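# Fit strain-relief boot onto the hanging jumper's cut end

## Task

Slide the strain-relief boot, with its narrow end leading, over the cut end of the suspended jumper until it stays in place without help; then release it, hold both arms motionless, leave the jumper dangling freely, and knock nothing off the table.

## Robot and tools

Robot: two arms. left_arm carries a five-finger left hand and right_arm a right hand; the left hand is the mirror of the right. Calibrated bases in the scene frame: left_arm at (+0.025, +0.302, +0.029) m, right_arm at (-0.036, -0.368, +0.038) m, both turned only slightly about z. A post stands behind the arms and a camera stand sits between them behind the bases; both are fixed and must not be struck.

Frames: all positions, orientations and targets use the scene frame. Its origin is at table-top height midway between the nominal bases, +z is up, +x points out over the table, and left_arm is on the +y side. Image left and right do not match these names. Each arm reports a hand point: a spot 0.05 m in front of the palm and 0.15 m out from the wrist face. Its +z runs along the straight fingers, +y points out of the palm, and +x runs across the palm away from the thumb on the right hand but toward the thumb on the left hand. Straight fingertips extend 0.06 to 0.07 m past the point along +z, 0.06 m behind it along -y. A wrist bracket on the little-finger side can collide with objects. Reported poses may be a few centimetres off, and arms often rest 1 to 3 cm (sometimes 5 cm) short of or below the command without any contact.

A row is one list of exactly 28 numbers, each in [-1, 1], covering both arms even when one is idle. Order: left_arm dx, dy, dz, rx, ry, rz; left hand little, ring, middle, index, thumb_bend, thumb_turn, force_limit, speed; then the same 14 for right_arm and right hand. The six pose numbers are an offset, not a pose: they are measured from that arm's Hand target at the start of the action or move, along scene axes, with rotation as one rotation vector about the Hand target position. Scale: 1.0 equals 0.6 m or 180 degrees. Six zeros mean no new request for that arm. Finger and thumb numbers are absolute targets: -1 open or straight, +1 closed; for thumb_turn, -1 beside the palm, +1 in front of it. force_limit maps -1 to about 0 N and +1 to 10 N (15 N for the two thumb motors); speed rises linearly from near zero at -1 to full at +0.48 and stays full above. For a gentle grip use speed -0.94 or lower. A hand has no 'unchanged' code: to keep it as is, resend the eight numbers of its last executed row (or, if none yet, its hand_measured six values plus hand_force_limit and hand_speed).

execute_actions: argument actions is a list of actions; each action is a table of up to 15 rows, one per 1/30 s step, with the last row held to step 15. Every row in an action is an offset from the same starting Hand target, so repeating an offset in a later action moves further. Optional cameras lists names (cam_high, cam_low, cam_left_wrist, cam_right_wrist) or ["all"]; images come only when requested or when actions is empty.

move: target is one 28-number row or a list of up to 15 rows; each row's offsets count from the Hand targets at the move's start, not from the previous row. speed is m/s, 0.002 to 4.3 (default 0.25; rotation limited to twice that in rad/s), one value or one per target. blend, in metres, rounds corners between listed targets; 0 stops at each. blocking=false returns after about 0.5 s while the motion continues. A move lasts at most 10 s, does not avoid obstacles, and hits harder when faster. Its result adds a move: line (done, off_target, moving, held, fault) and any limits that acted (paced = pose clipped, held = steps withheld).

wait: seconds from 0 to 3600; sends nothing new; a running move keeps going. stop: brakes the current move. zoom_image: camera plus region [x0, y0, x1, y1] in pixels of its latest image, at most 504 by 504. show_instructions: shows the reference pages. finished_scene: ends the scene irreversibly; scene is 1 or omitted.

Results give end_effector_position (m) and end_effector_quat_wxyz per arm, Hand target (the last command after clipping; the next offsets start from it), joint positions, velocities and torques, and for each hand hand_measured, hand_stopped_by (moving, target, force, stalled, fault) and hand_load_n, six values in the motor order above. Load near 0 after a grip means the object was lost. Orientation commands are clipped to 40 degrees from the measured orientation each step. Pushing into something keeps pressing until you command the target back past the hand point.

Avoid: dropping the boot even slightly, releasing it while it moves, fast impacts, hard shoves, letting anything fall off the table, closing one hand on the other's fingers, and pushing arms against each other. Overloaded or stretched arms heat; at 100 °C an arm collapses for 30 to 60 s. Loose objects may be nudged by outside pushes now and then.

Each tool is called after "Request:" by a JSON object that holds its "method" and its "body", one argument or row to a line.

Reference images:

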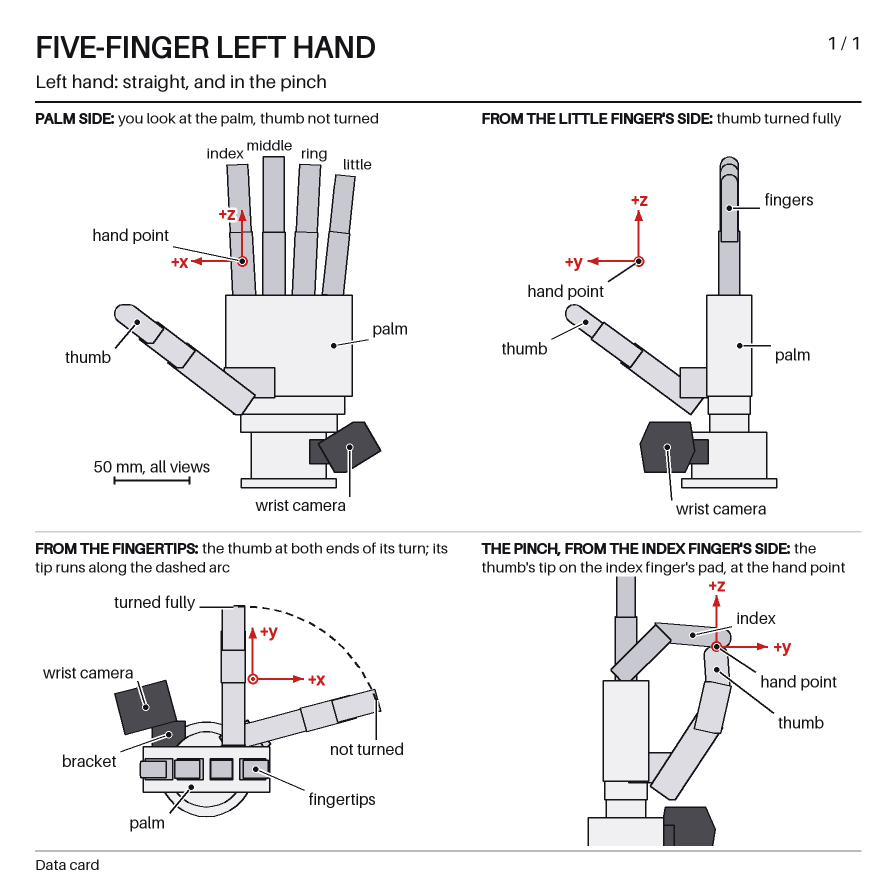

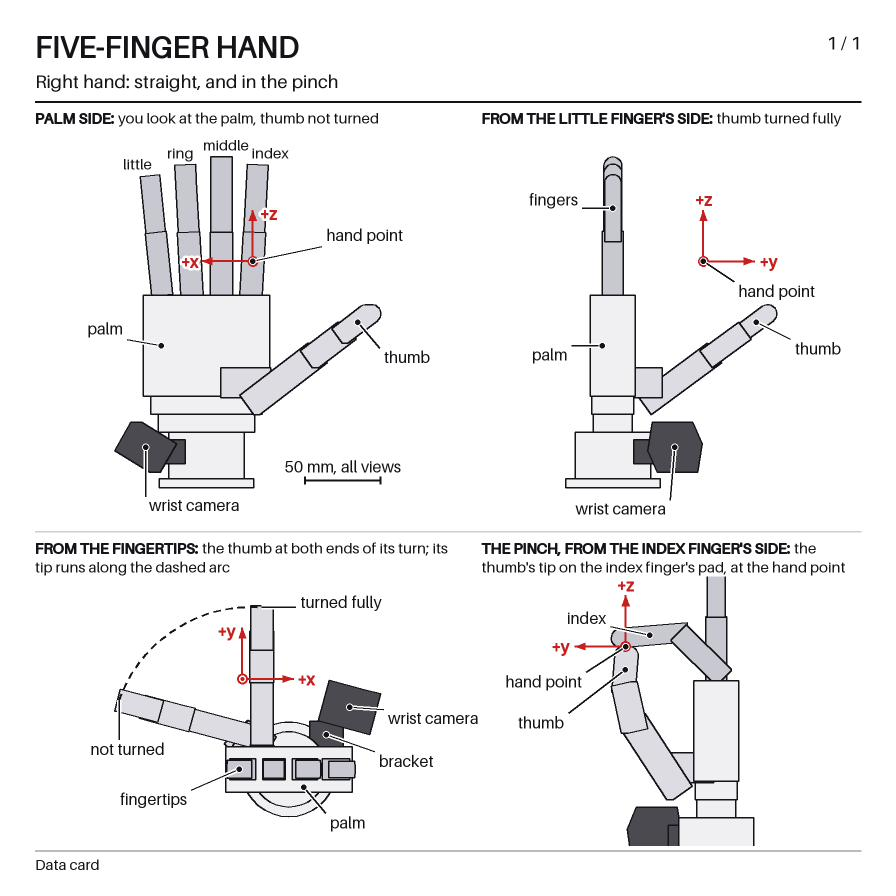

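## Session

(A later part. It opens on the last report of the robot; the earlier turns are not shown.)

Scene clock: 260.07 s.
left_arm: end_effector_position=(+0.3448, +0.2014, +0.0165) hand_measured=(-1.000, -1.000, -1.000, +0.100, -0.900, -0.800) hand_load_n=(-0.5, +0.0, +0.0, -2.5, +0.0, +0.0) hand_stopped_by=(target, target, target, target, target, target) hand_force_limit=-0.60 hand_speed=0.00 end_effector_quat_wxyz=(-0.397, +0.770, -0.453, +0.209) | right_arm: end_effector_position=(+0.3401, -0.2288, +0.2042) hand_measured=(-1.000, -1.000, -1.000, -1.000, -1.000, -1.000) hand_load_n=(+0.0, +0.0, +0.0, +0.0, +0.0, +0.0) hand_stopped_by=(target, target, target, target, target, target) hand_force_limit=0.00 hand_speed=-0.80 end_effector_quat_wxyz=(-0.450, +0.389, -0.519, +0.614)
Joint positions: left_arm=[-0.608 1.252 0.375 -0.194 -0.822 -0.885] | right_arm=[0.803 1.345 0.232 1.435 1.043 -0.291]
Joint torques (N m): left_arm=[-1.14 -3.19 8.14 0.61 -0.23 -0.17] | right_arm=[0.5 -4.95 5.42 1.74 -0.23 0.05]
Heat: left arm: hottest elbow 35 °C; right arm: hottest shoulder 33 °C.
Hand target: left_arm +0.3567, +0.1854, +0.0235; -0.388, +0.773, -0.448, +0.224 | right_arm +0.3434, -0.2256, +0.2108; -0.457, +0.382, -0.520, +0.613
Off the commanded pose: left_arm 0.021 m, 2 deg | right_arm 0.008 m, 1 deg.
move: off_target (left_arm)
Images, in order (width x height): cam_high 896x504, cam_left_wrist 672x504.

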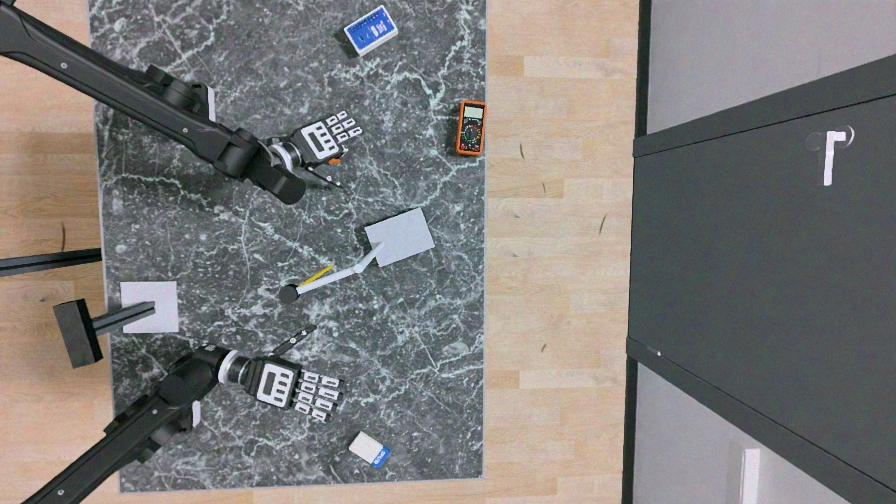

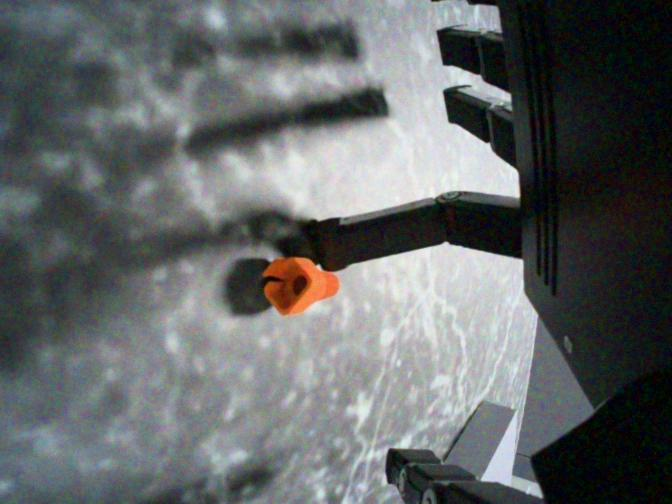

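Request:
{"method": "move", "body": {
  "target": [
    [0.0,0.0,0.012,0,0,0,-1,-1,-1,0.1,-0.9,-0.8,-0.6,0,0,0,0,0,0,0,-1,-1,-1,-1,-1,-1,0,-0.8],
    [0.008,-0.01,0.012,0,0,0,-1,-1,-1,0.1,-0.9,-0.8,-0.6,0,0,0,0,0,0,0,-1,-1,-1,-1,-1,-1,0,-0.8]
  ],
  "speed": 0.04,
  "cameras": ["cam_left_wrist","cam_high"]
}}

Request:
{"method": "zoom_image", "body": {
  "camera": "cam_high",
  "region": [290, 120, 360, 190]
}}

Scene clock: 262.07 s.
left_arm: end_effector_position=(+0.3488, +0.1928, +0.0208) hand_measured=(-1.000, -1.000, -1.000, +0.100, -0.900, -0.800) hand_load_n=(+0.0, -0.5, +0.0, +0.0, +0.0, +0.0) hand_stopped_by=(target, target, target, target, target, target) hand_force_limit=-0.60 hand_speed=0.00 end_effector_quat_wxyz=(-0.392, +0.772, -0.454, +0.210) | right_arm: end_effector_position=(+0.3401, -0.2288, +0.2042) hand_measured=(-1.000, -1.000, -1.000, -1.000, -1.000, -1.000) hand_load_n=(+0.0, +0.0, +0.0, +0.0, +0.0, -0.5) hand_stopped_by=(target, target, target, target, target, target) hand_force_limit=0.00 hand_speed=-0.80 end_effector_quat_wxyz=(-0.450, +0.389, -0.519, +0.614)
Joint positions: left_arm=[-0.62 1.258 0.401 -0.226 -0.817 -0.903] | right_arm=[0.803 1.345 0.232 1.435 1.043 -0.291]
Joint torques (N m): left_arm=[-0.97 -3.78 8.36 0.4 -0.53 -0.11] | right_arm=[0.21 -5.01 5.46 1.78 -0.18 0.07]
Heat: left arm: hottest elbow 35 °C; right arm: hottest shoulder 33 °C.
Hand target: left_arm +0.3615, +0.1793, +0.0307; -0.388, +0.773, -0.448, +0.224 | right_arm +0.3434, -0.2256, +0.2108; -0.457, +0.382, -0.520, +0.613
Off the commanded pose: left_arm 0.021 m, 2 deg | right_arm 0.008 m, 1 deg.
move: off_target (left_arm)
Images, in order (width x height): cam_high 896x504, cam_left_wrist 672x504.

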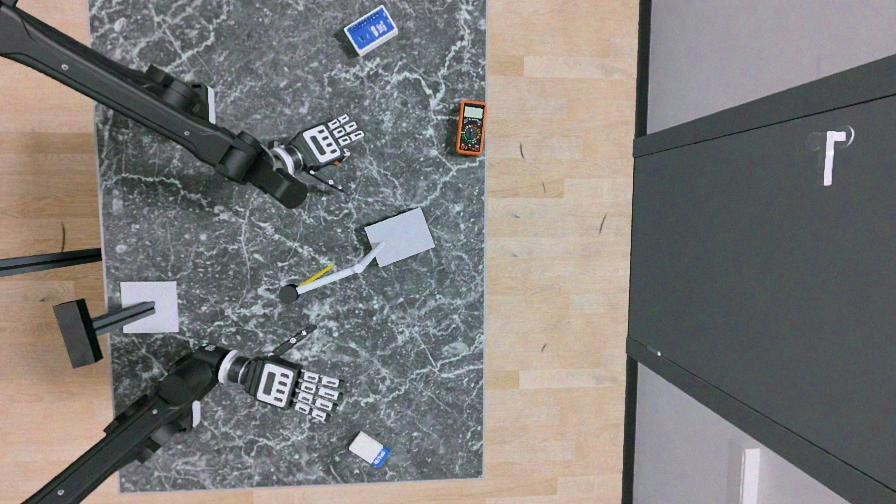

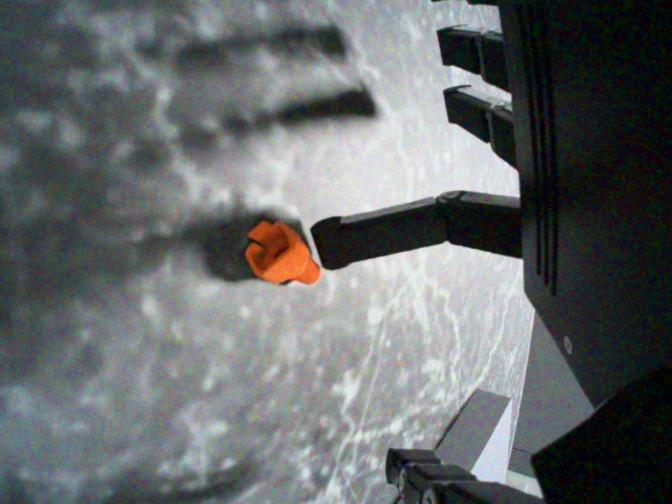

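Scaled by 7.200.

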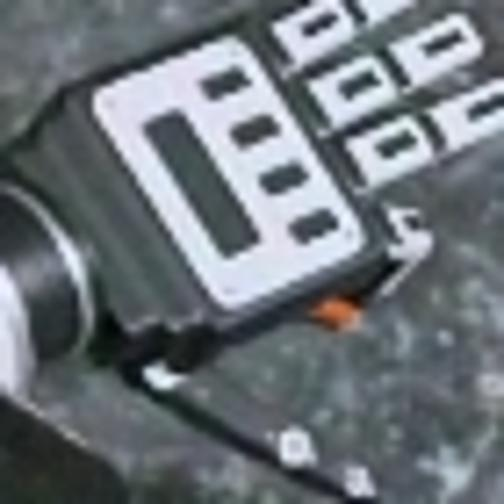

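Request:
{"method": "move", "body": {
  "target": [
    [0.013,-0.025,-0.002,0,0,0,-1,-1,-1,0.1,-0.9,-0.8,-0.6,0,0,0,0,0,0,0,-1,-1,-1,-1,-1,-1,0,-0.8]
  ],
  "speed": 0.04,
  "cameras": ["cam_left_wrist","cam_high"]
}}

Request:
{"method": "zoom_image", "body": {
  "camera": "cam_left_wrist",
  "region": [200, 160, 450, 360]
}}

Scene clock: 263.83 s.
left_arm: end_effector_position=(+0.3566, +0.1776, +0.0193) hand_measured=(-1.000, -1.000, -1.000, +0.100, -0.900, -0.800) hand_load_n=(+0.0, +0.0, +0.0, +0.0, +0.0, +0.0) hand_stopped_by=(target, target, target, target, target, target) hand_force_limit=-0.60 hand_speed=0.00 end_effector_quat_wxyz=(-0.390, +0.772, -0.455, +0.211) | right_arm: end_effector_position=(+0.3401, -0.2288, +0.2042) hand_measured=(-1.000, -1.000, -1.000, -1.000, -1.000, -1.000) hand_load_n=(+0.0, +0.0, +0.0, +0.0, +0.0, -0.5) hand_stopped_by=(target, target, target, target, target, target) hand_force_limit=0.00 hand_speed=-0.80 end_effector_quat_wxyz=(-0.450, +0.389, -0.519, +0.614)
Joint positions: left_arm=[-0.647 1.309 0.443 -0.242 -0.826 -0.937] | right_arm=[0.803 1.345 0.232 1.435 1.043 -0.291]
Joint torques (N m): left_arm=[-0.97 -4.31 8.31 0.38 -0.72 -0.1] | right_arm=[-0.26 -4.6 5.34 1.77 -0.23 0.08]
Heat: left arm: hottest elbow 36 °C; right arm: hottest shoulder 33 °C.
Hand target: left_arm +0.3693, +0.1644, +0.0294; -0.388, +0.773, -0.448, +0.224 | right_arm +0.3434, -0.2256, +0.2108; -0.457, +0.382, -0.520, +0.613
Off the commanded pose: left_arm 0.021 m, 2 deg | right_arm 0.008 m, 1 deg.
move: off_target (left_arm)
Images, in order (width x height): cam_high 896x504, cam_left_wrist 672x504.

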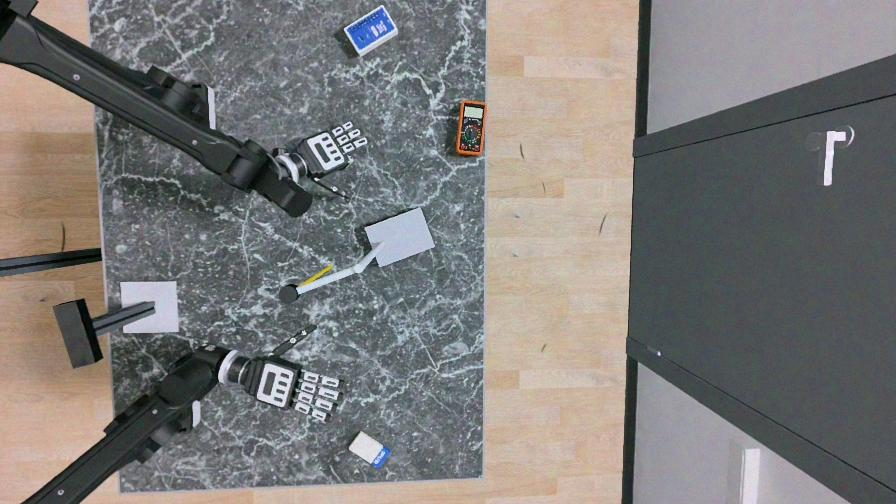

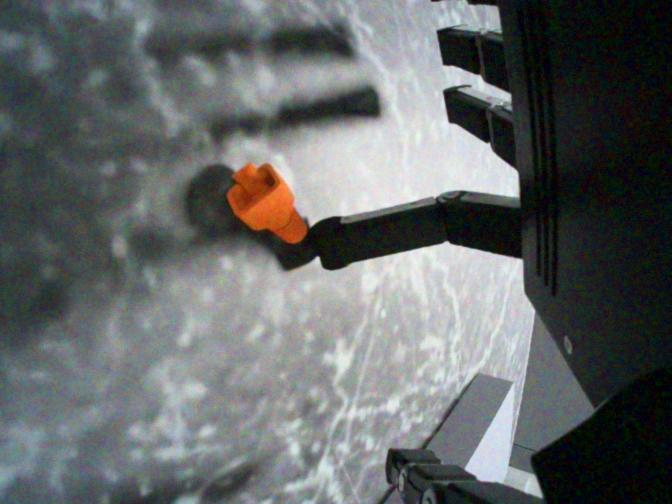

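Scaled by 2.016 from the camera's image (finer frame: 960x720).

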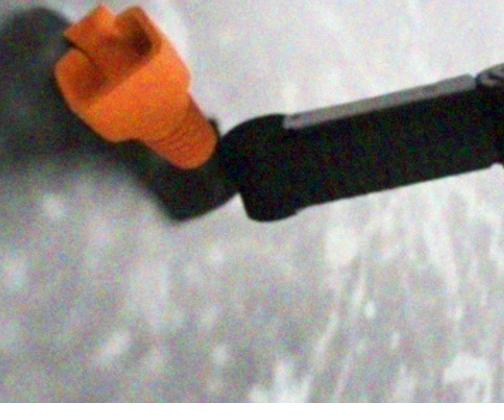

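Request:
{"method": "move", "body": {
  "target": [
    [-0.030,-0.015,-0.006,0,0,0,-1,-1,-1,0.1,-0.9,-0.8,-0.6,0,0,0,0,0,0,0,-1,-1,-1,-1,-1,-1,0,-0.8]
  ],
  "speed": 0.04,
  "cameras": ["cam_left_wrist","cam_high"]
}}

Request:
{"method": "zoom_image", "body": {
  "camera": "cam_left_wrist",
  "region": [200, 160, 450, 360]
}}

Scene clock: 266.03 s.
left_arm: end_effector_position=(+0.3433, +0.1659, +0.0179) hand_measured=(-1.000, -1.000, -1.000, +0.100, -0.900, -0.800) hand_load_n=(+0.0, +0.0, +0.0, +0.0, +0.0, -0.5) hand_stopped_by=(target, target, target, target, target, target) hand_force_limit=-0.60 hand_speed=0.00 end_effector_quat_wxyz=(-0.390, +0.772, -0.454, +0.213) | right_arm: end_effector_position=(+0.3401, -0.2288, +0.2042) hand_measured=(-1.000, -1.000, -1.000, -1.000, -1.000, -1.000) hand_load_n=(+0.0, +0.0, -0.5, +0.0, +0.0, -0.5) hand_stopped_by=(target, target, target, target, target, target) hand_force_limit=0.00 hand_speed=-0.80 end_effector_quat_wxyz=(-0.450, +0.389, -0.519, +0.614)
Joint positions: left_arm=[-0.712 1.309 0.443 -0.302 -0.854 -1.026] | right_arm=[0.803 1.345 0.232 1.435 1.043 -0.291]
Joint torques (N m): left_arm=[-0.97 -4.72 7.45 0.25 -0.75 -0.1] | right_arm=[-0.62 -5.6 5.38 1.8 -0.21 0.1]
Heat: left arm: hottest elbow 36 °C; right arm: hottest shoulder 33 °C.
Hand target: left_arm +0.3513, +0.1554, +0.0258; -0.388, +0.773, -0.448, +0.224 | right_arm +0.3434, -0.2256, +0.2108; -0.457, +0.382, -0.520, +0.613
Off the commanded pose: left_arm 0.015 m, 1 deg | right_arm 0.008 m, 1 deg.
move: off_target (left_arm)
Images, in order (width x height): cam_high 896x504, cam_left_wrist 672x504.

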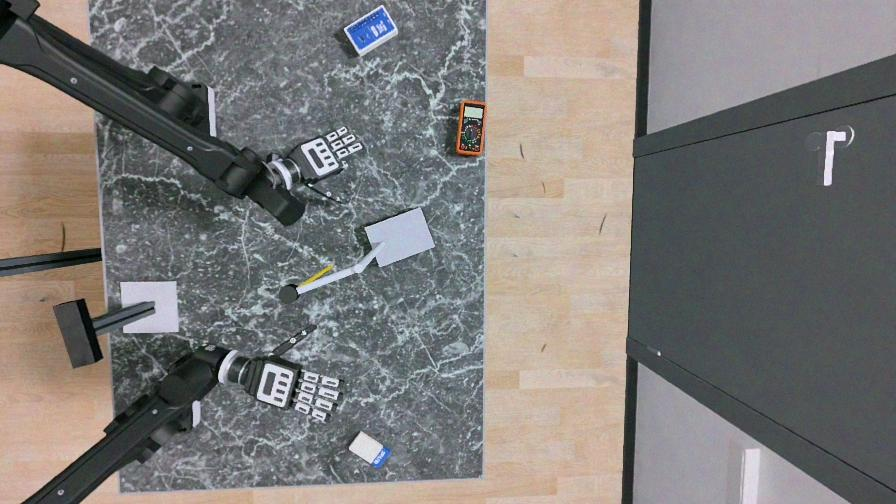

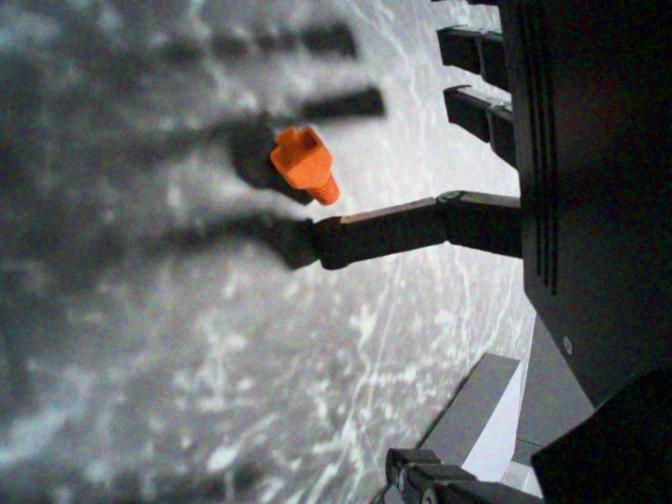

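Scaled by 2.016 from the camera's image (finer frame: 960x720).

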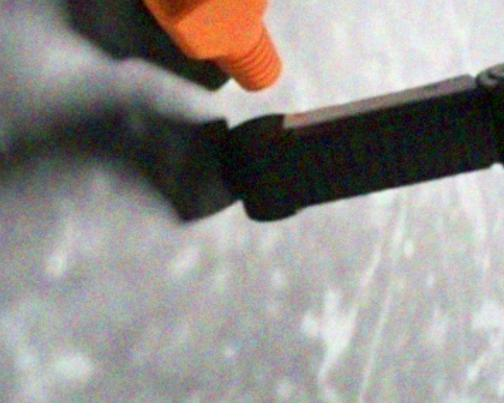

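Request:
{"method": "move", "body": {
  "target": [
    [0,0,0.035,0,0,0,-1,-1,-1,0.1,-0.9,-0.8,-0.6,0,0,0,0,0,0,0,-1,-1,-1,-1,-1,-1,0,-0.8],
    [0.004,0.034,0.035,0,0,0,-1,-1,-1,0.1,-0.9,-0.8,-0.6,0,0,0,0,0,0,0,-1,-1,-1,-1,-1,-1,0,-0.8],
    [0.004,0.034,0.0,0,0,0,-1,-1,-1,0.1,-0.9,-0.8,-0.6,0,0,0,0,0,0,0,-1,-1,-1,-1,-1,-1,0,-0.8]
  ],
  "speed": 0.08,
  "cameras": ["cam_left_wrist","cam_high"]
}}

Scene clock: 270.00 s.
left_arm: end_effector_position=(+0.3482, +0.1764, +0.0234) hand_measured=(-1.000, -1.000, -1.000, +0.100, -0.900, -0.800) hand_load_n=(+0.0, +0.0, -0.5, +0.0, +0.0, -0.5) hand_stopped_by=(target, target, target, target, target, target) hand_force_limit=-0.60 hand_speed=0.00 end_effector_quat_wxyz=(-0.388, +0.774, -0.450, +0.219) | right_arm: end_effector_position=(+0.3401, -0.2288, +0.2042) hand_measured=(-1.000, -1.000, -1.000, -1.000, -1.000, -1.000) hand_load_n=(+0.0, -0.5, +0.0, +0.0, +0.0, -0.5) hand_stopped_by=(target, target, target, target, target, target) hand_force_limit=0.00 hand_speed=-0.80 end_effector_quat_wxyz=(-0.450, +0.389, -0.519, +0.614)
Joint positions: left_arm=[-0.668 1.272 0.423 -0.263 -0.833 -0.97] | right_arm=[0.803 1.345 0.232 1.435 1.043 -0.291]
Joint torques (N m): left_arm=[0.67 -4.31 6.22 1.57 -0.53 0.15] | right_arm=[0.03 -4.78 5.5 1.73 -0.2 0.07]
Heat: left arm: hottest elbow 36 °C; right arm: hottest shoulder 33 °C.
Hand target: left_arm +0.3537, +0.1758, +0.0259; -0.388, +0.773, -0.448, +0.224 | right_arm +0.3434, -0.2256, +0.2108; -0.457, +0.382, -0.520, +0.613
Off the commanded pose: left_arm 0.006 m, 1 deg | right_arm 0.008 m, 1 deg.
move: done
Images, in order (width x height): cam_high 896x504, cam_left_wrist 672x504.

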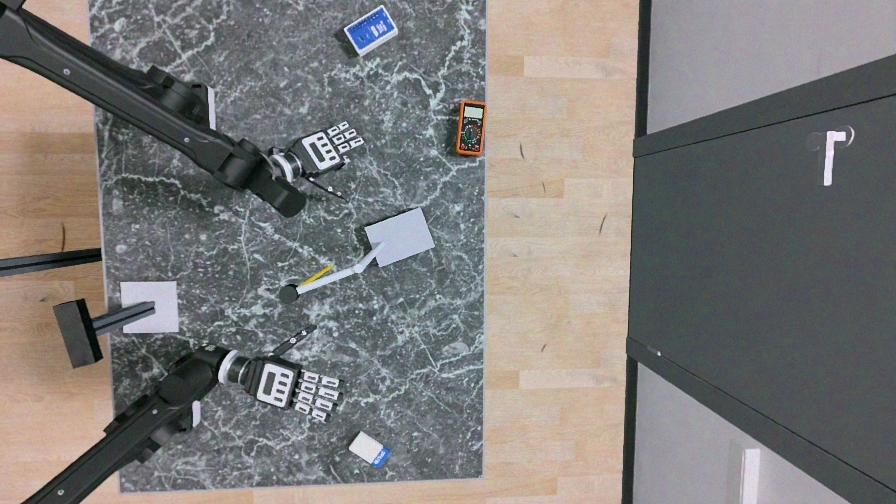

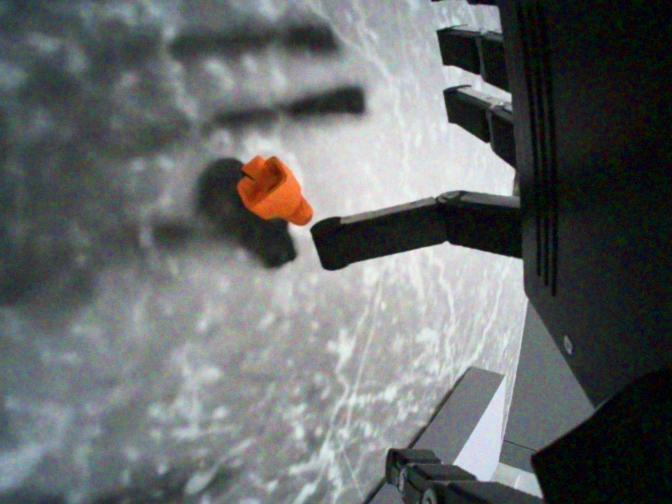

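Request:
{"method": "move", "body": {
  "target": [
    [0.006,0.018,0.004,0,0,0,-1,-1,-1,0.1,-0.9,-0.8,-0.6,0,0,0,0,0,0,0,-1,-1,-1,-1,-1,-1,0,-0.8],
    [0.006,0.018,-0.008,0,0,0,-1,-1,-1,0.1,-0.9,-0.8,-0.6,0,0,0,0,0,0,0,-1,-1,-1,-1,-1,-1,0,-0.8]
  ],
  "speed": 0.08,
  "cameras": ["cam_left_wrist"]
}}

Scene clock: 271.90 s.
left_arm: end_effector_position=(+0.3534, +0.1858, +0.0209) hand_measured=(-1.000, -1.000, -1.000, +0.100, -0.900, -0.800) hand_load_n=(+0.0, +0.0, +0.0, +0.0, +0.0, -0.5) hand_stopped_by=(target, target, target, target, target, target) hand_force_limit=-0.60 hand_speed=0.00 end_effector_quat_wxyz=(-0.387, +0.774, -0.449, +0.222) | right_arm: end_effector_position=(+0.3401, -0.2288, +0.2042) hand_measured=(-1.000, -1.000, -1.000, -1.000, -1.000, -1.000) hand_load_n=(+0.0, +0.0, -0.5, +0.0, +0.0, -0.5) hand_stopped_by=(target, target, target, target, target, target) hand_force_limit=0.00 hand_speed=-0.80 end_effector_quat_wxyz=(-0.450, +0.389, -0.519, +0.614)
Joint positions: left_arm=[-0.626 1.271 0.404 -0.199 -0.813 -0.917] | right_arm=[0.803 1.345 0.232 1.435 1.043 -0.291]
Joint torques (N m): left_arm=[0.73 -4.07 5.96 1.59 -0.47 0.15] | right_arm=[0.26 -5.6 5.41 1.92 -0.14 0.04]
Heat: left arm: hottest elbow 36 °C; right arm: hottest shoulder 33 °C.
Hand target: left_arm +0.3574, +0.1865, +0.0211; -0.388, +0.773, -0.448, +0.224 | right_arm +0.3434, -0.2256, +0.2108; -0.457, +0.382, -0.520, +0.613
Off the commanded pose: left_arm 0.004 m, 0 deg | right_arm 0.008 m, 1 deg.
move: done

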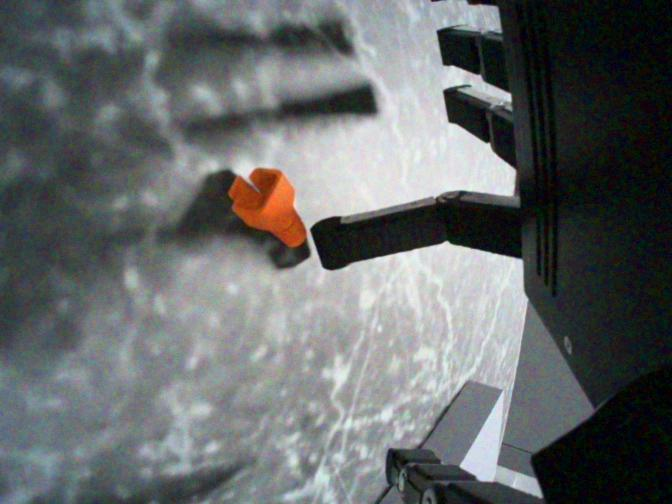

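Request:
{"method": "move", "body": {
  "target": [
    [-0.034,-0.022,0.003,0,0,0,-1,-1,-1,0.1,-0.9,-0.8,-0.6,0,0,0,0,0,0,0,-1,-1,-1,-1,-1,-1,0,-0.8]
  ],
  "speed": 0.05,
  "cameras": ["cam_left_wrist"]
}}

Scene clock: 273.93 s.
left_arm: end_effector_position=(+0.3356, +0.1780, +0.0174) hand_measured=(-1.000, -1.000, -1.000, +0.100, -0.900, -0.800) hand_load_n=(+0.0, +0.0, +0.0, +0.0, +0.0, -0.5) hand_stopped_by=(target, target, target, target, target, target) hand_force_limit=-0.60 hand_speed=0.00 end_effector_quat_wxyz=(-0.390, +0.772, -0.453, +0.216) | right_arm: end_effector_position=(+0.3401, -0.2288, +0.2042) hand_measured=(-1.000, -1.000, -1.000, -1.000, -1.000, -1.000) hand_load_n=(+0.0, +0.0, +0.0, +0.0, +0.0, +0.0) hand_stopped_by=(target, target, target, target, target, target) hand_force_limit=0.00 hand_speed=-0.80 end_effector_quat_wxyz=(-0.450, +0.389, -0.519, +0.614)
Joint positions: left_arm=[-0.695 1.266 0.4 -0.279 -0.847 -1.003] | right_arm=[0.803 1.345 0.232 1.435 1.043 -0.291]
Joint torques (N m): left_arm=[-0.97 -5.13 6.05 0.27 -0.76 -0.12] | right_arm=[0.15 -4.78 5.35 1.62 -0.2 0.07]
Heat: left arm: hottest elbow 36 °C; right arm: hottest shoulder 33 °C.
Hand target: left_arm +0.3368, +0.1734, +0.0228; -0.388, +0.773, -0.448, +0.224 | right_arm +0.3434, -0.2256, +0.2108; -0.457, +0.382, -0.520, +0.613
Off the commanded pose: left_arm 0.007 m, 1 deg | right_arm 0.008 m, 1 deg.
move: done

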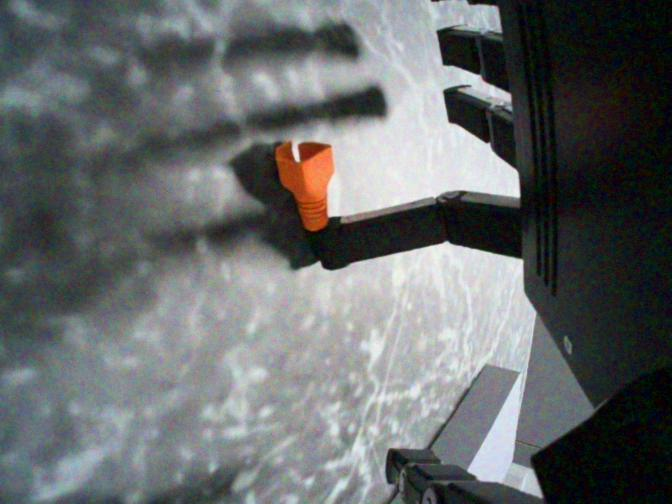

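Request:
{"method": "move", "body": {
  "target": [
    [-0.01,0.015,0.05,0,0,0,-1,-1,-1,0.1,-0.9,-0.8,-0.6,0,0,0,0,0,0,0,-1,-1,-1,-1,-1,-1,0,-0.8],
    [-0.01,0.04,0.05,0,0,0.1,-1,-1,-1,0.1,-0.9,-0.8,-0.6,0,0,0,0,0,0,0,-1,-1,-1,-1,-1,-1,0,-0.8]
  ],
  "speed": 0.1
}}

Request:
{"method": "move", "body": {
  "target": [0,0,0,0,0,0,-1,-1,-1,0.1,-0.5,0.8,-0.6,0,0,0,0,0,0,0,-1,-1,-1,-1,-1,-1,0,-0.8],
  "speed": 0.1,
  "cameras": ["cam_left_wrist","cam_high","cam_low"]
}}

Request:
{"method": "zoom_image", "body": {
  "camera": "cam_high",
  "region": [290, 120, 360, 190]
}}

Scene clock: 278.37 s.
left_arm: end_effector_position=(+0.3183, +0.2111, +0.0422) hand_measured=(-1.000, -1.000, -1.000, +0.100, -0.900, -0.800) hand_load_n=(+0.0, +0.0, +0.0, +0.0, -0.5, +0.0) hand_stopped_by=(target, target, target, target, target, target) hand_force_limit=-0.60 hand_speed=0.00 end_effector_quat_wxyz=(-0.422, +0.833, -0.328, +0.146) | right_arm: end_effector_position=(+0.3401, -0.2288, +0.2042) hand_measured=(-1.000, -1.000, -1.000, -1.000, -1.000, -1.000) hand_load_n=(+0.0, +0.0, +0.0, +0.0, +0.0, -0.5) hand_stopped_by=(target, target, target, target, target, target) hand_force_limit=0.00 hand_speed=-0.80 end_effector_quat_wxyz=(-0.450, +0.389, -0.519, +0.614)
Joint positions: left_arm=[-0.702 1.263 0.517 -0.805 -0.924 -1.504] | right_arm=[0.803 1.345 0.232 1.435 1.043 -0.291]
Joint torques (N m): left_arm=[-1.08 -3.96 8.55 -0.36 -0.83 -0.11] | right_arm=[-0.03 -5.07 5.26 1.74 -0.18 0.11]
Heat: left arm: hottest elbow 36 °C; right arm: hottest shoulder 33 °C.
Hand target: left_arm +0.3309, +0.1974, +0.0528; -0.419, +0.834, -0.322, +0.160 | right_arm +0.3434, -0.2256, +0.2108; -0.457, +0.382, -0.520, +0.613
Off the commanded pose: left_arm 0.021 m, 2 deg | right_arm 0.008 m, 1 deg.
move: off_target (left_arm)

Scene clock: 279.50 s.
left_arm: end_effector_position=(+0.3183, +0.2111, +0.0422) hand_measured=(-1.000, -1.000, -1.000, +0.100, -0.500, +0.800) hand_load_n=(+0.0, +0.0, +0.0, +0.0, +0.0, +0.0) hand_stopped_by=(target, target, target, target, target, target) hand_force_limit=-0.60 hand_speed=0.00 end_effector_quat_wxyz=(-0.421, +0.833, -0.328, +0.146) | right_arm: end_effector_position=(+0.3401, -0.2288, +0.2042) hand_measured=(-1.000, -1.000, -1.000, -1.000, -1.000, -1.000) hand_load_n=(+0.0, +0.0, +0.0, +0.0, +0.0, -0.5) hand_stopped_by=(target, target, target, target, target, target) hand_force_limit=0.00 hand_speed=-0.80 end_effector_quat_wxyz=(-0.450, +0.389, -0.519, +0.614)
Joint positions: left_arm=[-0.702 1.263 0.517 -0.805 -0.924 -1.505] | right_arm=[0.803 1.345 0.232 1.435 1.043 -0.291]
Joint torques (N m): left_arm=[-0.97 -3.84 8.55 -0.4 -0.83 -0.1] | right_arm=[0.38 -5.07 5.41 1.76 -0.17 0.07]
Heat: left arm: hottest elbow 36 °C; right arm: hottest shoulder 33 °C.
Hand target: left_arm +0.3309, +0.1974, +0.0528; -0.418, +0.834, -0.322, +0.160 | right_arm +0.3434, -0.2256, +0.2108; -0.457, +0.382, -0.520, +0.613
Off the commanded pose: left_arm 0.021 m, 2 deg | right_arm 0.008 m, 1 deg.
move: done
Images, in order (width x height): cam_high 896x504, cam_low 896x504, cam_left_wrist 672x504.

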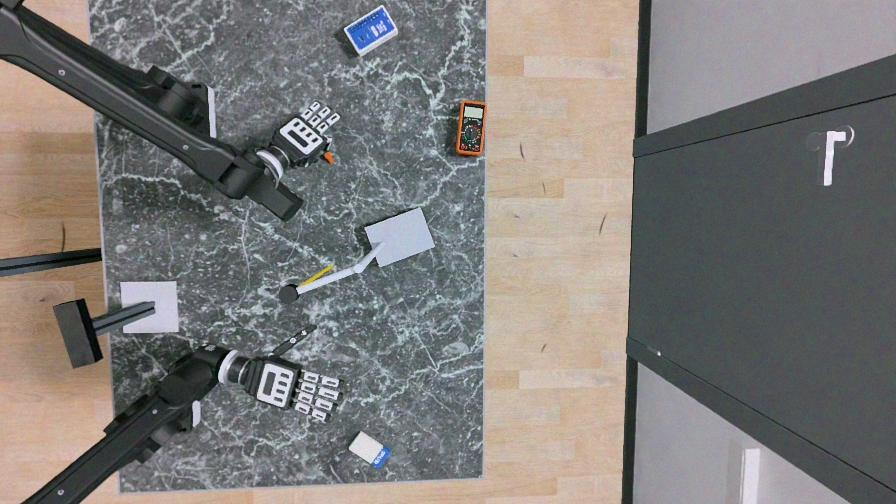

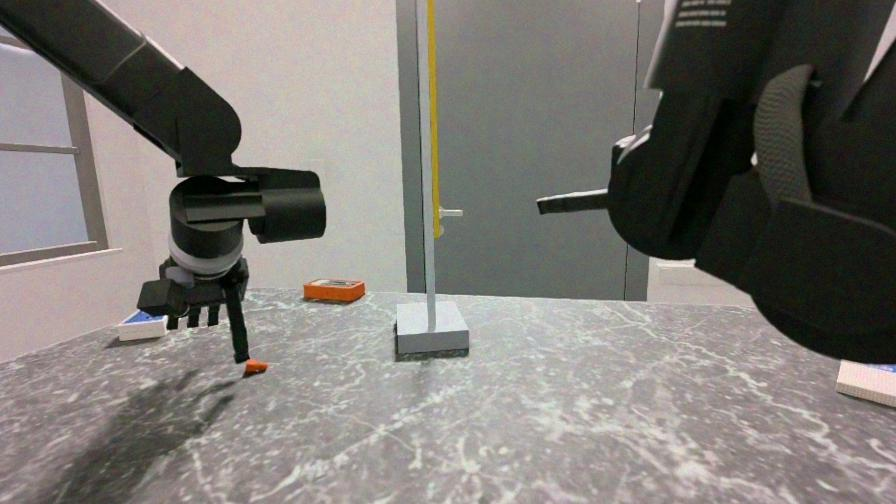

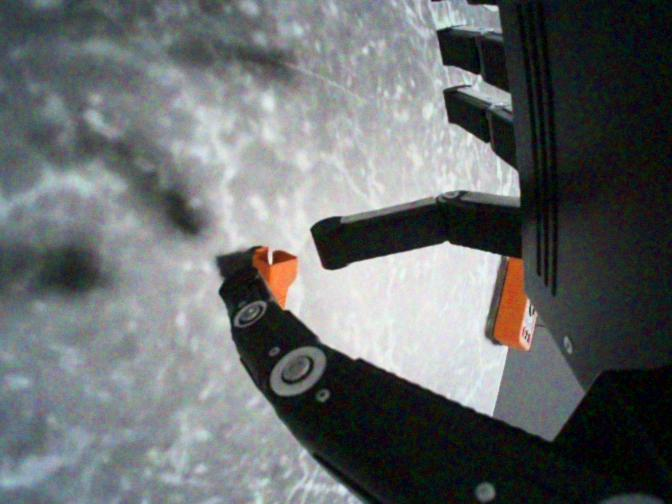

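Scaled by 7.200.

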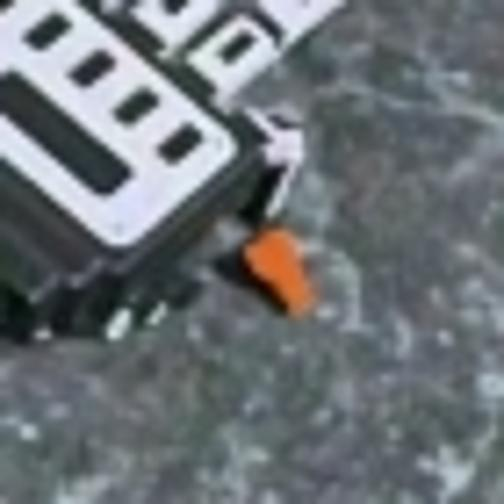

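Request:
{"method": "move", "body": {
  "target": [0.0218,-0.0007,-0.0213,0,0,0,-1,-1,-1,0.1,-0.5,0.8,-0.6,0,0,0,0,0,0,0,-1,-1,-1,-1,-1,-1,0,-0.8],
  "speed": 0.06,
  "cameras": ["cam_left_wrist"]
}}

Request:
{"method": "zoom_image", "body": {
  "camera": "cam_left_wrist",
  "region": [180, 180, 380, 340]
}}

Scene clock: 281.63 s.
left_arm: end_effector_position=(+0.3265, +0.2059, +0.0305) hand_measured=(-1.000, -1.000, -1.000, +0.100, -0.500, +0.800) hand_load_n=(+0.0, +0.0, +0.0, +0.0, +0.0, -0.5) hand_stopped_by=(target, target, target, target, target, target) hand_force_limit=-0.60 hand_speed=0.00 end_effector_quat_wxyz=(-0.421, +0.832, -0.330, +0.147) | right_arm: end_effector_position=(+0.3401, -0.2288, +0.2042) hand_measured=(-1.000, -1.000, -1.000, -1.000, -1.000, -1.000) hand_load_n=(+0.0, +0.0, +0.0, -0.5, +0.0, +0.0) hand_stopped_by=(target, target, target, target, target, target) hand_force_limit=0.00 hand_speed=-0.80 end_effector_quat_wxyz=(-0.450, +0.389, -0.519, +0.614)
Joint positions: left_arm=[-0.697 1.32 0.523 -0.741 -0.925 -1.488] | right_arm=[0.803 1.345 0.232 1.435 1.043 -0.291]
Joint torques (N m): left_arm=[0.97 -4.42 8.09 0.64 -0.81 0.16] | right_arm=[0.03 -5.42 5.44 1.83 -0.18 0.09]
Heat: left arm: hottest elbow 36 °C; right arm: hottest shoulder 33 °C.
Hand target: left_arm +0.3440, +0.1969, +0.0401; -0.418, +0.834, -0.322, +0.161 | right_arm +0.3434, -0.2256, +0.2108; -0.457, +0.382, -0.520, +0.613
Off the commanded pose: left_arm 0.022 m, 2 deg | right_arm 0.008 m, 1 deg.
move: off_target (left_arm)

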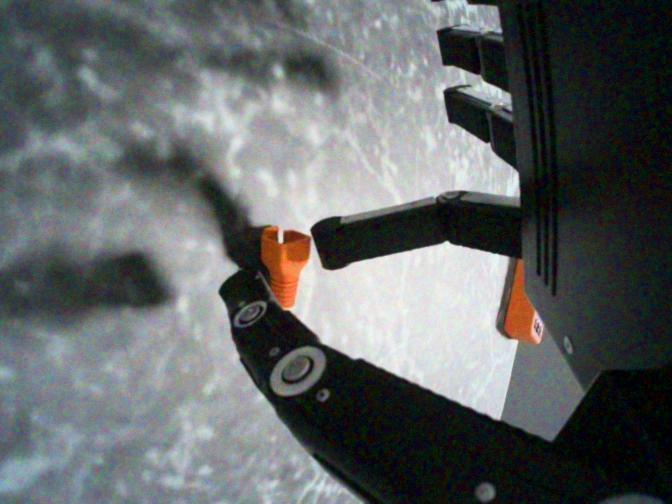

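Scaled by 2.520 from the camera's image (finer frame: 960x720).

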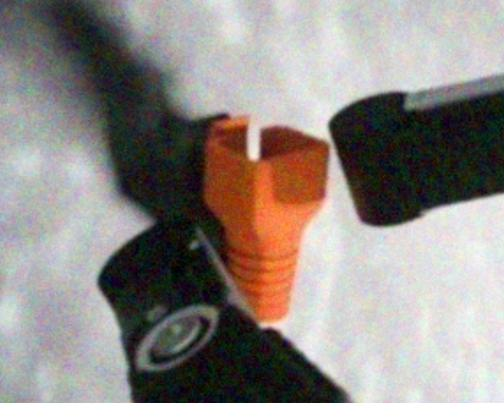

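Request:
{"method": "move", "body": {
  "target": [-0.015,0.0118,-0.021,0,0,0,-1,-1,-1,-0.15,-0.5,0.8,-0.6,-0.5,0,0,0,0,0,0,-1,-1,-1,-1,-1,-1,0,-0.8],
  "speed": 0.05,
  "cameras": ["cam_left_wrist"]
}}

Request:
{"method": "zoom_image", "body": {
  "camera": "cam_left_wrist",
  "region": [180, 180, 380, 340]
}}

Scene clock: 284.10 s.
left_arm: end_effector_position=(+0.3314, +0.2020, +0.0281) hand_measured=(-1.000, -1.000, -1.000, -0.150, -0.500, +0.800) hand_load_n=(+0.0, +0.0, +0.0, +0.0, +0.0, +0.0) hand_stopped_by=(target, target, target, target, target, target) hand_force_limit=-0.60 hand_speed=-0.50 end_effector_quat_wxyz=(-0.417, +0.834, -0.323, +0.162) | right_arm: end_effector_position=(+0.3401, -0.2288, +0.2042) hand_measured=(-1.000, -1.000, -1.000, -1.000, -1.000, -1.000) hand_load_n=(+0.0, +0.0, +0.0, +0.0, +0.0, -0.5) hand_stopped_by=(target, target, target, target, target, target) hand_force_limit=0.00 hand_speed=-0.80 end_effector_quat_wxyz=(-0.450, +0.389, -0.519, +0.614)
Joint positions: left_arm=[-0.697 1.325 0.513 -0.691 -0.925 -1.487] | right_arm=[0.803 1.345 0.232 1.435 1.043 -0.291]
Joint torques (N m): left_arm=[0.97 -4.31 5.74 0.8 -0.79 0.18] | right_arm=[-0.56 -5.13 5.55 1.85 -0.16 0.11]
Heat: left arm: hottest elbow 35 °C; right arm: hottest shoulder 33 °C.
Hand target: left_arm +0.3350, +0.2040, +0.0276; -0.418, +0.834, -0.322, +0.161 | right_arm +0.3434, -0.2256, +0.2108; -0.457, +0.382, -0.520, +0.613
Off the commanded pose: left_arm 0.004 m, 0 deg | right_arm 0.008 m, 1 deg.
move: done

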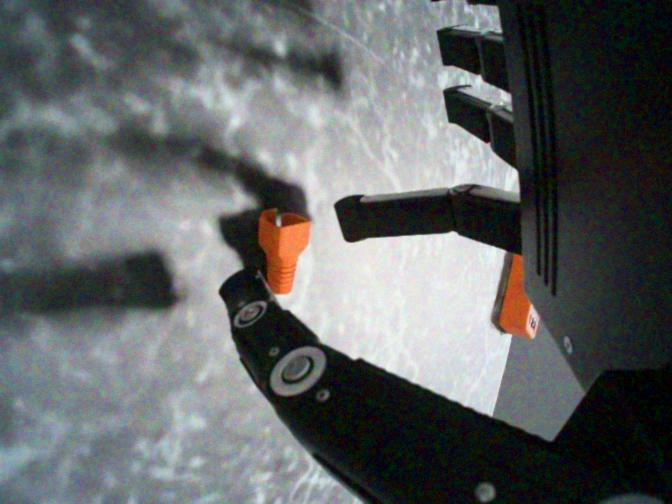

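Scaled by 2.520 from the camera's image (finer frame: 960x720).

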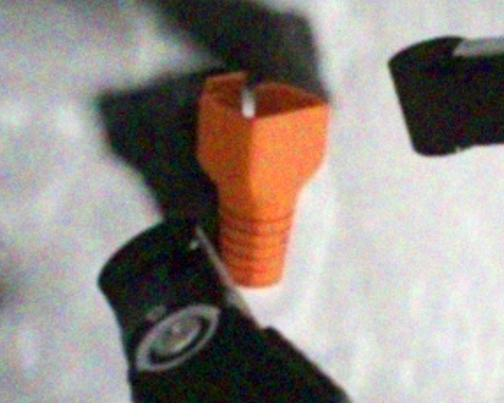

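Request:
{"method": "move", "body": {
  "target": [
    [-0.0125,0.010,-0.004,0,0,0,-1,-1,-1,-0.15,-0.5,0.8,-0.6,-0.5,0,0,0,0,0,0,-1,-1,-1,-1,-1,-1,0,-0.8],
    [-0.0125,0.010,-0.0165,0,0,0,-1,-1,-1,-0.15,-0.5,0.8,-0.6,-0.5,0,0,0,0,0,0,-1,-1,-1,-1,-1,-1,0,-0.8]
  ],
  "speed": 0.05,
  "cameras": ["cam_left_wrist","cam_low"]
}}

Request:
{"method": "zoom_image", "body": {
  "camera": "cam_left_wrist",
  "region": [180, 180, 380, 340]
}}

Scene clock: 291.10 s.
left_arm: end_effector_position=(+0.3247, +0.2076, +0.0189) hand_measured=(-1.000, -1.000, -1.000, -0.150, -0.500, +0.800) hand_load_n=(+0.0, +0.0, +0.0, -0.5, +0.0, +0.0) hand_stopped_by=(target, target, target, target, target, target) hand_force_limit=-0.60 hand_speed=-0.50 end_effector_quat_wxyz=(-0.417, +0.834, -0.322, +0.162) | right_arm: end_effector_position=(+0.3401, -0.2288, +0.2042) hand_measured=(-1.000, -1.000, -1.000, -1.000, -1.000, -1.000) hand_load_n=(+0.0, +0.0, +0.0, +0.0, +0.0, +0.0) hand_stopped_by=(target, target, target, target, target, target) hand_force_limit=0.00 hand_speed=-0.80 end_effector_quat_wxyz=(-0.450, +0.389, -0.519, +0.614)
Joint positions: left_arm=[-0.697 1.328 0.48 -0.653 -0.925 -1.487] | right_arm=[0.803 1.345 0.232 1.435 1.043 -0.291]
Joint torques (N m): left_arm=[0.79 -4.19 5.41 0.81 -0.76 0.16] | right_arm=[-0.32 -4.42 5.3 1.81 -0.2 0.09]
Heat: left arm: hottest elbow 35 °C; right arm: hottest shoulder 33 °C.
Hand target: left_arm +0.3274, +0.2100, +0.0176; -0.418, +0.834, -0.322, +0.161 | right_arm +0.3434, -0.2256, +0.2108; -0.457, +0.382, -0.520, +0.613
Off the commanded pose: left_arm 0.004 m, 0 deg | right_arm 0.008 m, 1 deg.
move: done
Images, in order (width x height): cam_low 896x504, cam_left_wrist 672x504.

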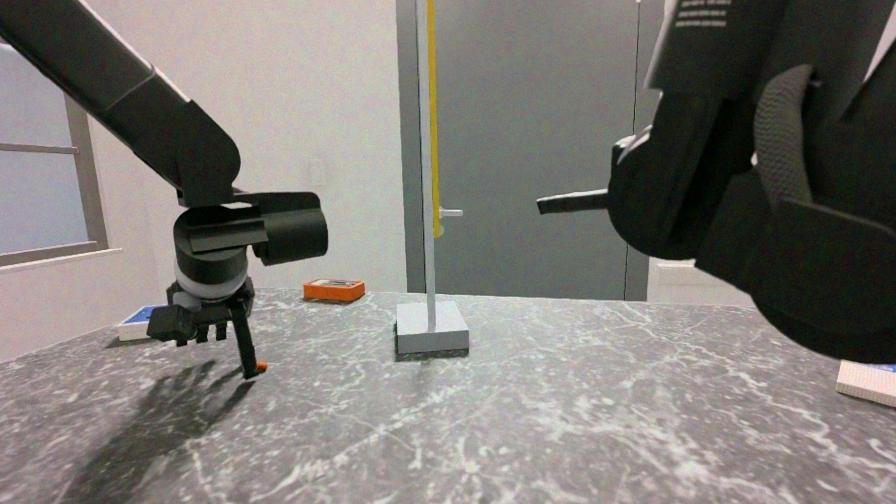

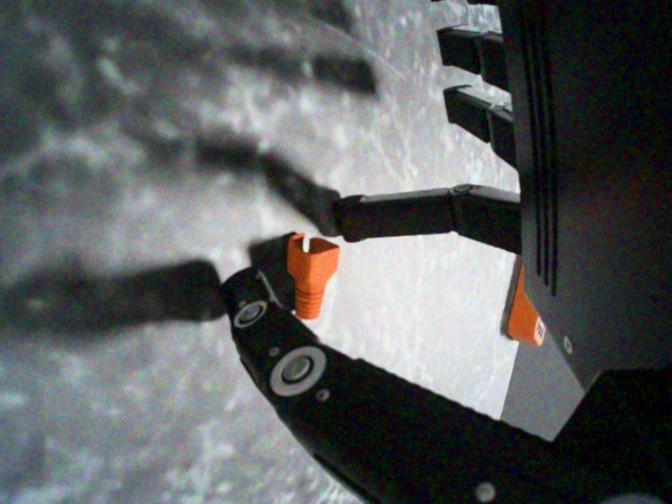

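Scaled by 2.520 from the camera's image (finer frame: 960x720).

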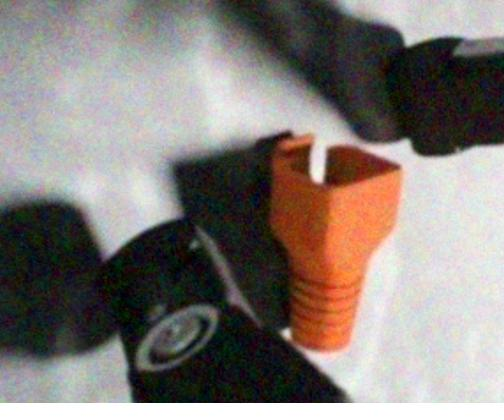

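Request:
{"method": "move", "body": {
  "target": [
    [0.0127,0.0065,0.002,0,0,0,-1,-1,-1,-0.15,-0.5,0.8,-0.6,-0.5,0,0,0,0,0,0,-1,-1,-1,-1,-1,-1,0,-0.8]
  ],
  "speed": 0.05,
  "cameras": ["cam_left_wrist"]
}}

Request:
{"method": "zoom_image", "body": {
  "camera": "cam_left_wrist",
  "region": [180, 180, 380, 340]
}}

Scene clock: 292.80 s.
left_arm: end_effector_position=(+0.3316, +0.2133, +0.0193) hand_measured=(-1.000, -1.000, -1.000, -0.150, -0.500, +0.800) hand_load_n=(+0.0, +0.0, +0.0, +0.0, -0.5, +0.0) hand_stopped_by=(target, target, target, target, target, target) hand_force_limit=-0.60 hand_speed=-0.50 end_effector_quat_wxyz=(-0.418, +0.834, -0.322, +0.161) | right_arm: end_effector_position=(+0.3401, -0.2288, +0.2042) hand_measured=(-1.000, -1.000, -1.000, -1.000, -1.000, -1.000) hand_load_n=(+0.0, +0.0, -0.5, +0.0, +0.0, -0.5) hand_stopped_by=(target, target, target, target, target, target) hand_force_limit=0.00 hand_speed=-0.80 end_effector_quat_wxyz=(-0.450, +0.389, -0.519, +0.614)
Joint positions: left_arm=[-0.665 1.328 0.48 -0.617 -0.925 -1.438] | right_arm=[0.803 1.345 0.232 1.435 1.043 -0.291]
Joint torques (N m): left_arm=[0.97 -4.01 5.64 0.85 -0.67 0.18] | right_arm=[0.03 -5.13 5.48 1.73 -0.17 0.03]
Heat: left arm: hottest elbow 35 °C; right arm: hottest shoulder 33 °C.
Hand target: left_arm +0.3350, +0.2140, +0.0187; -0.418, +0.834, -0.322, +0.160 | right_arm +0.3434, -0.2256, +0.2108; -0.457, +0.382, -0.520, +0.613
Off the commanded pose: left_arm 0.004 m, 0 deg | right_arm 0.008 m, 1 deg.
move: done

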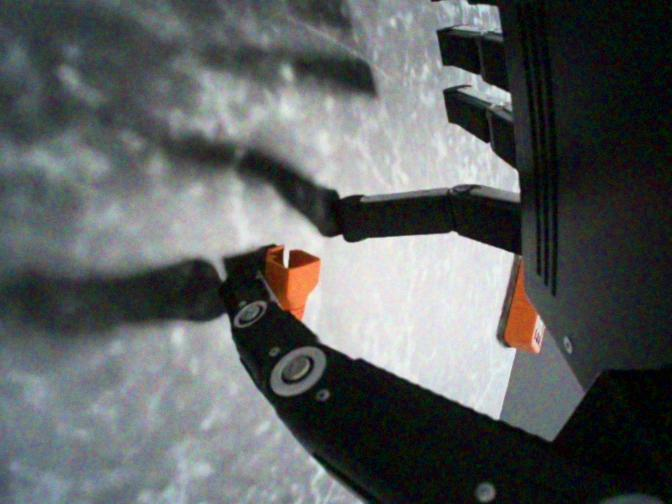

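Scaled by 2.520 from the camera's image (finer frame: 960x720).

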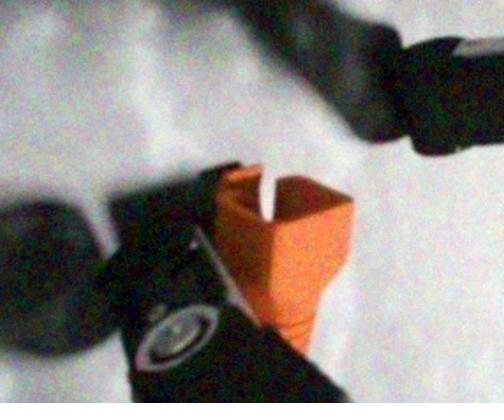

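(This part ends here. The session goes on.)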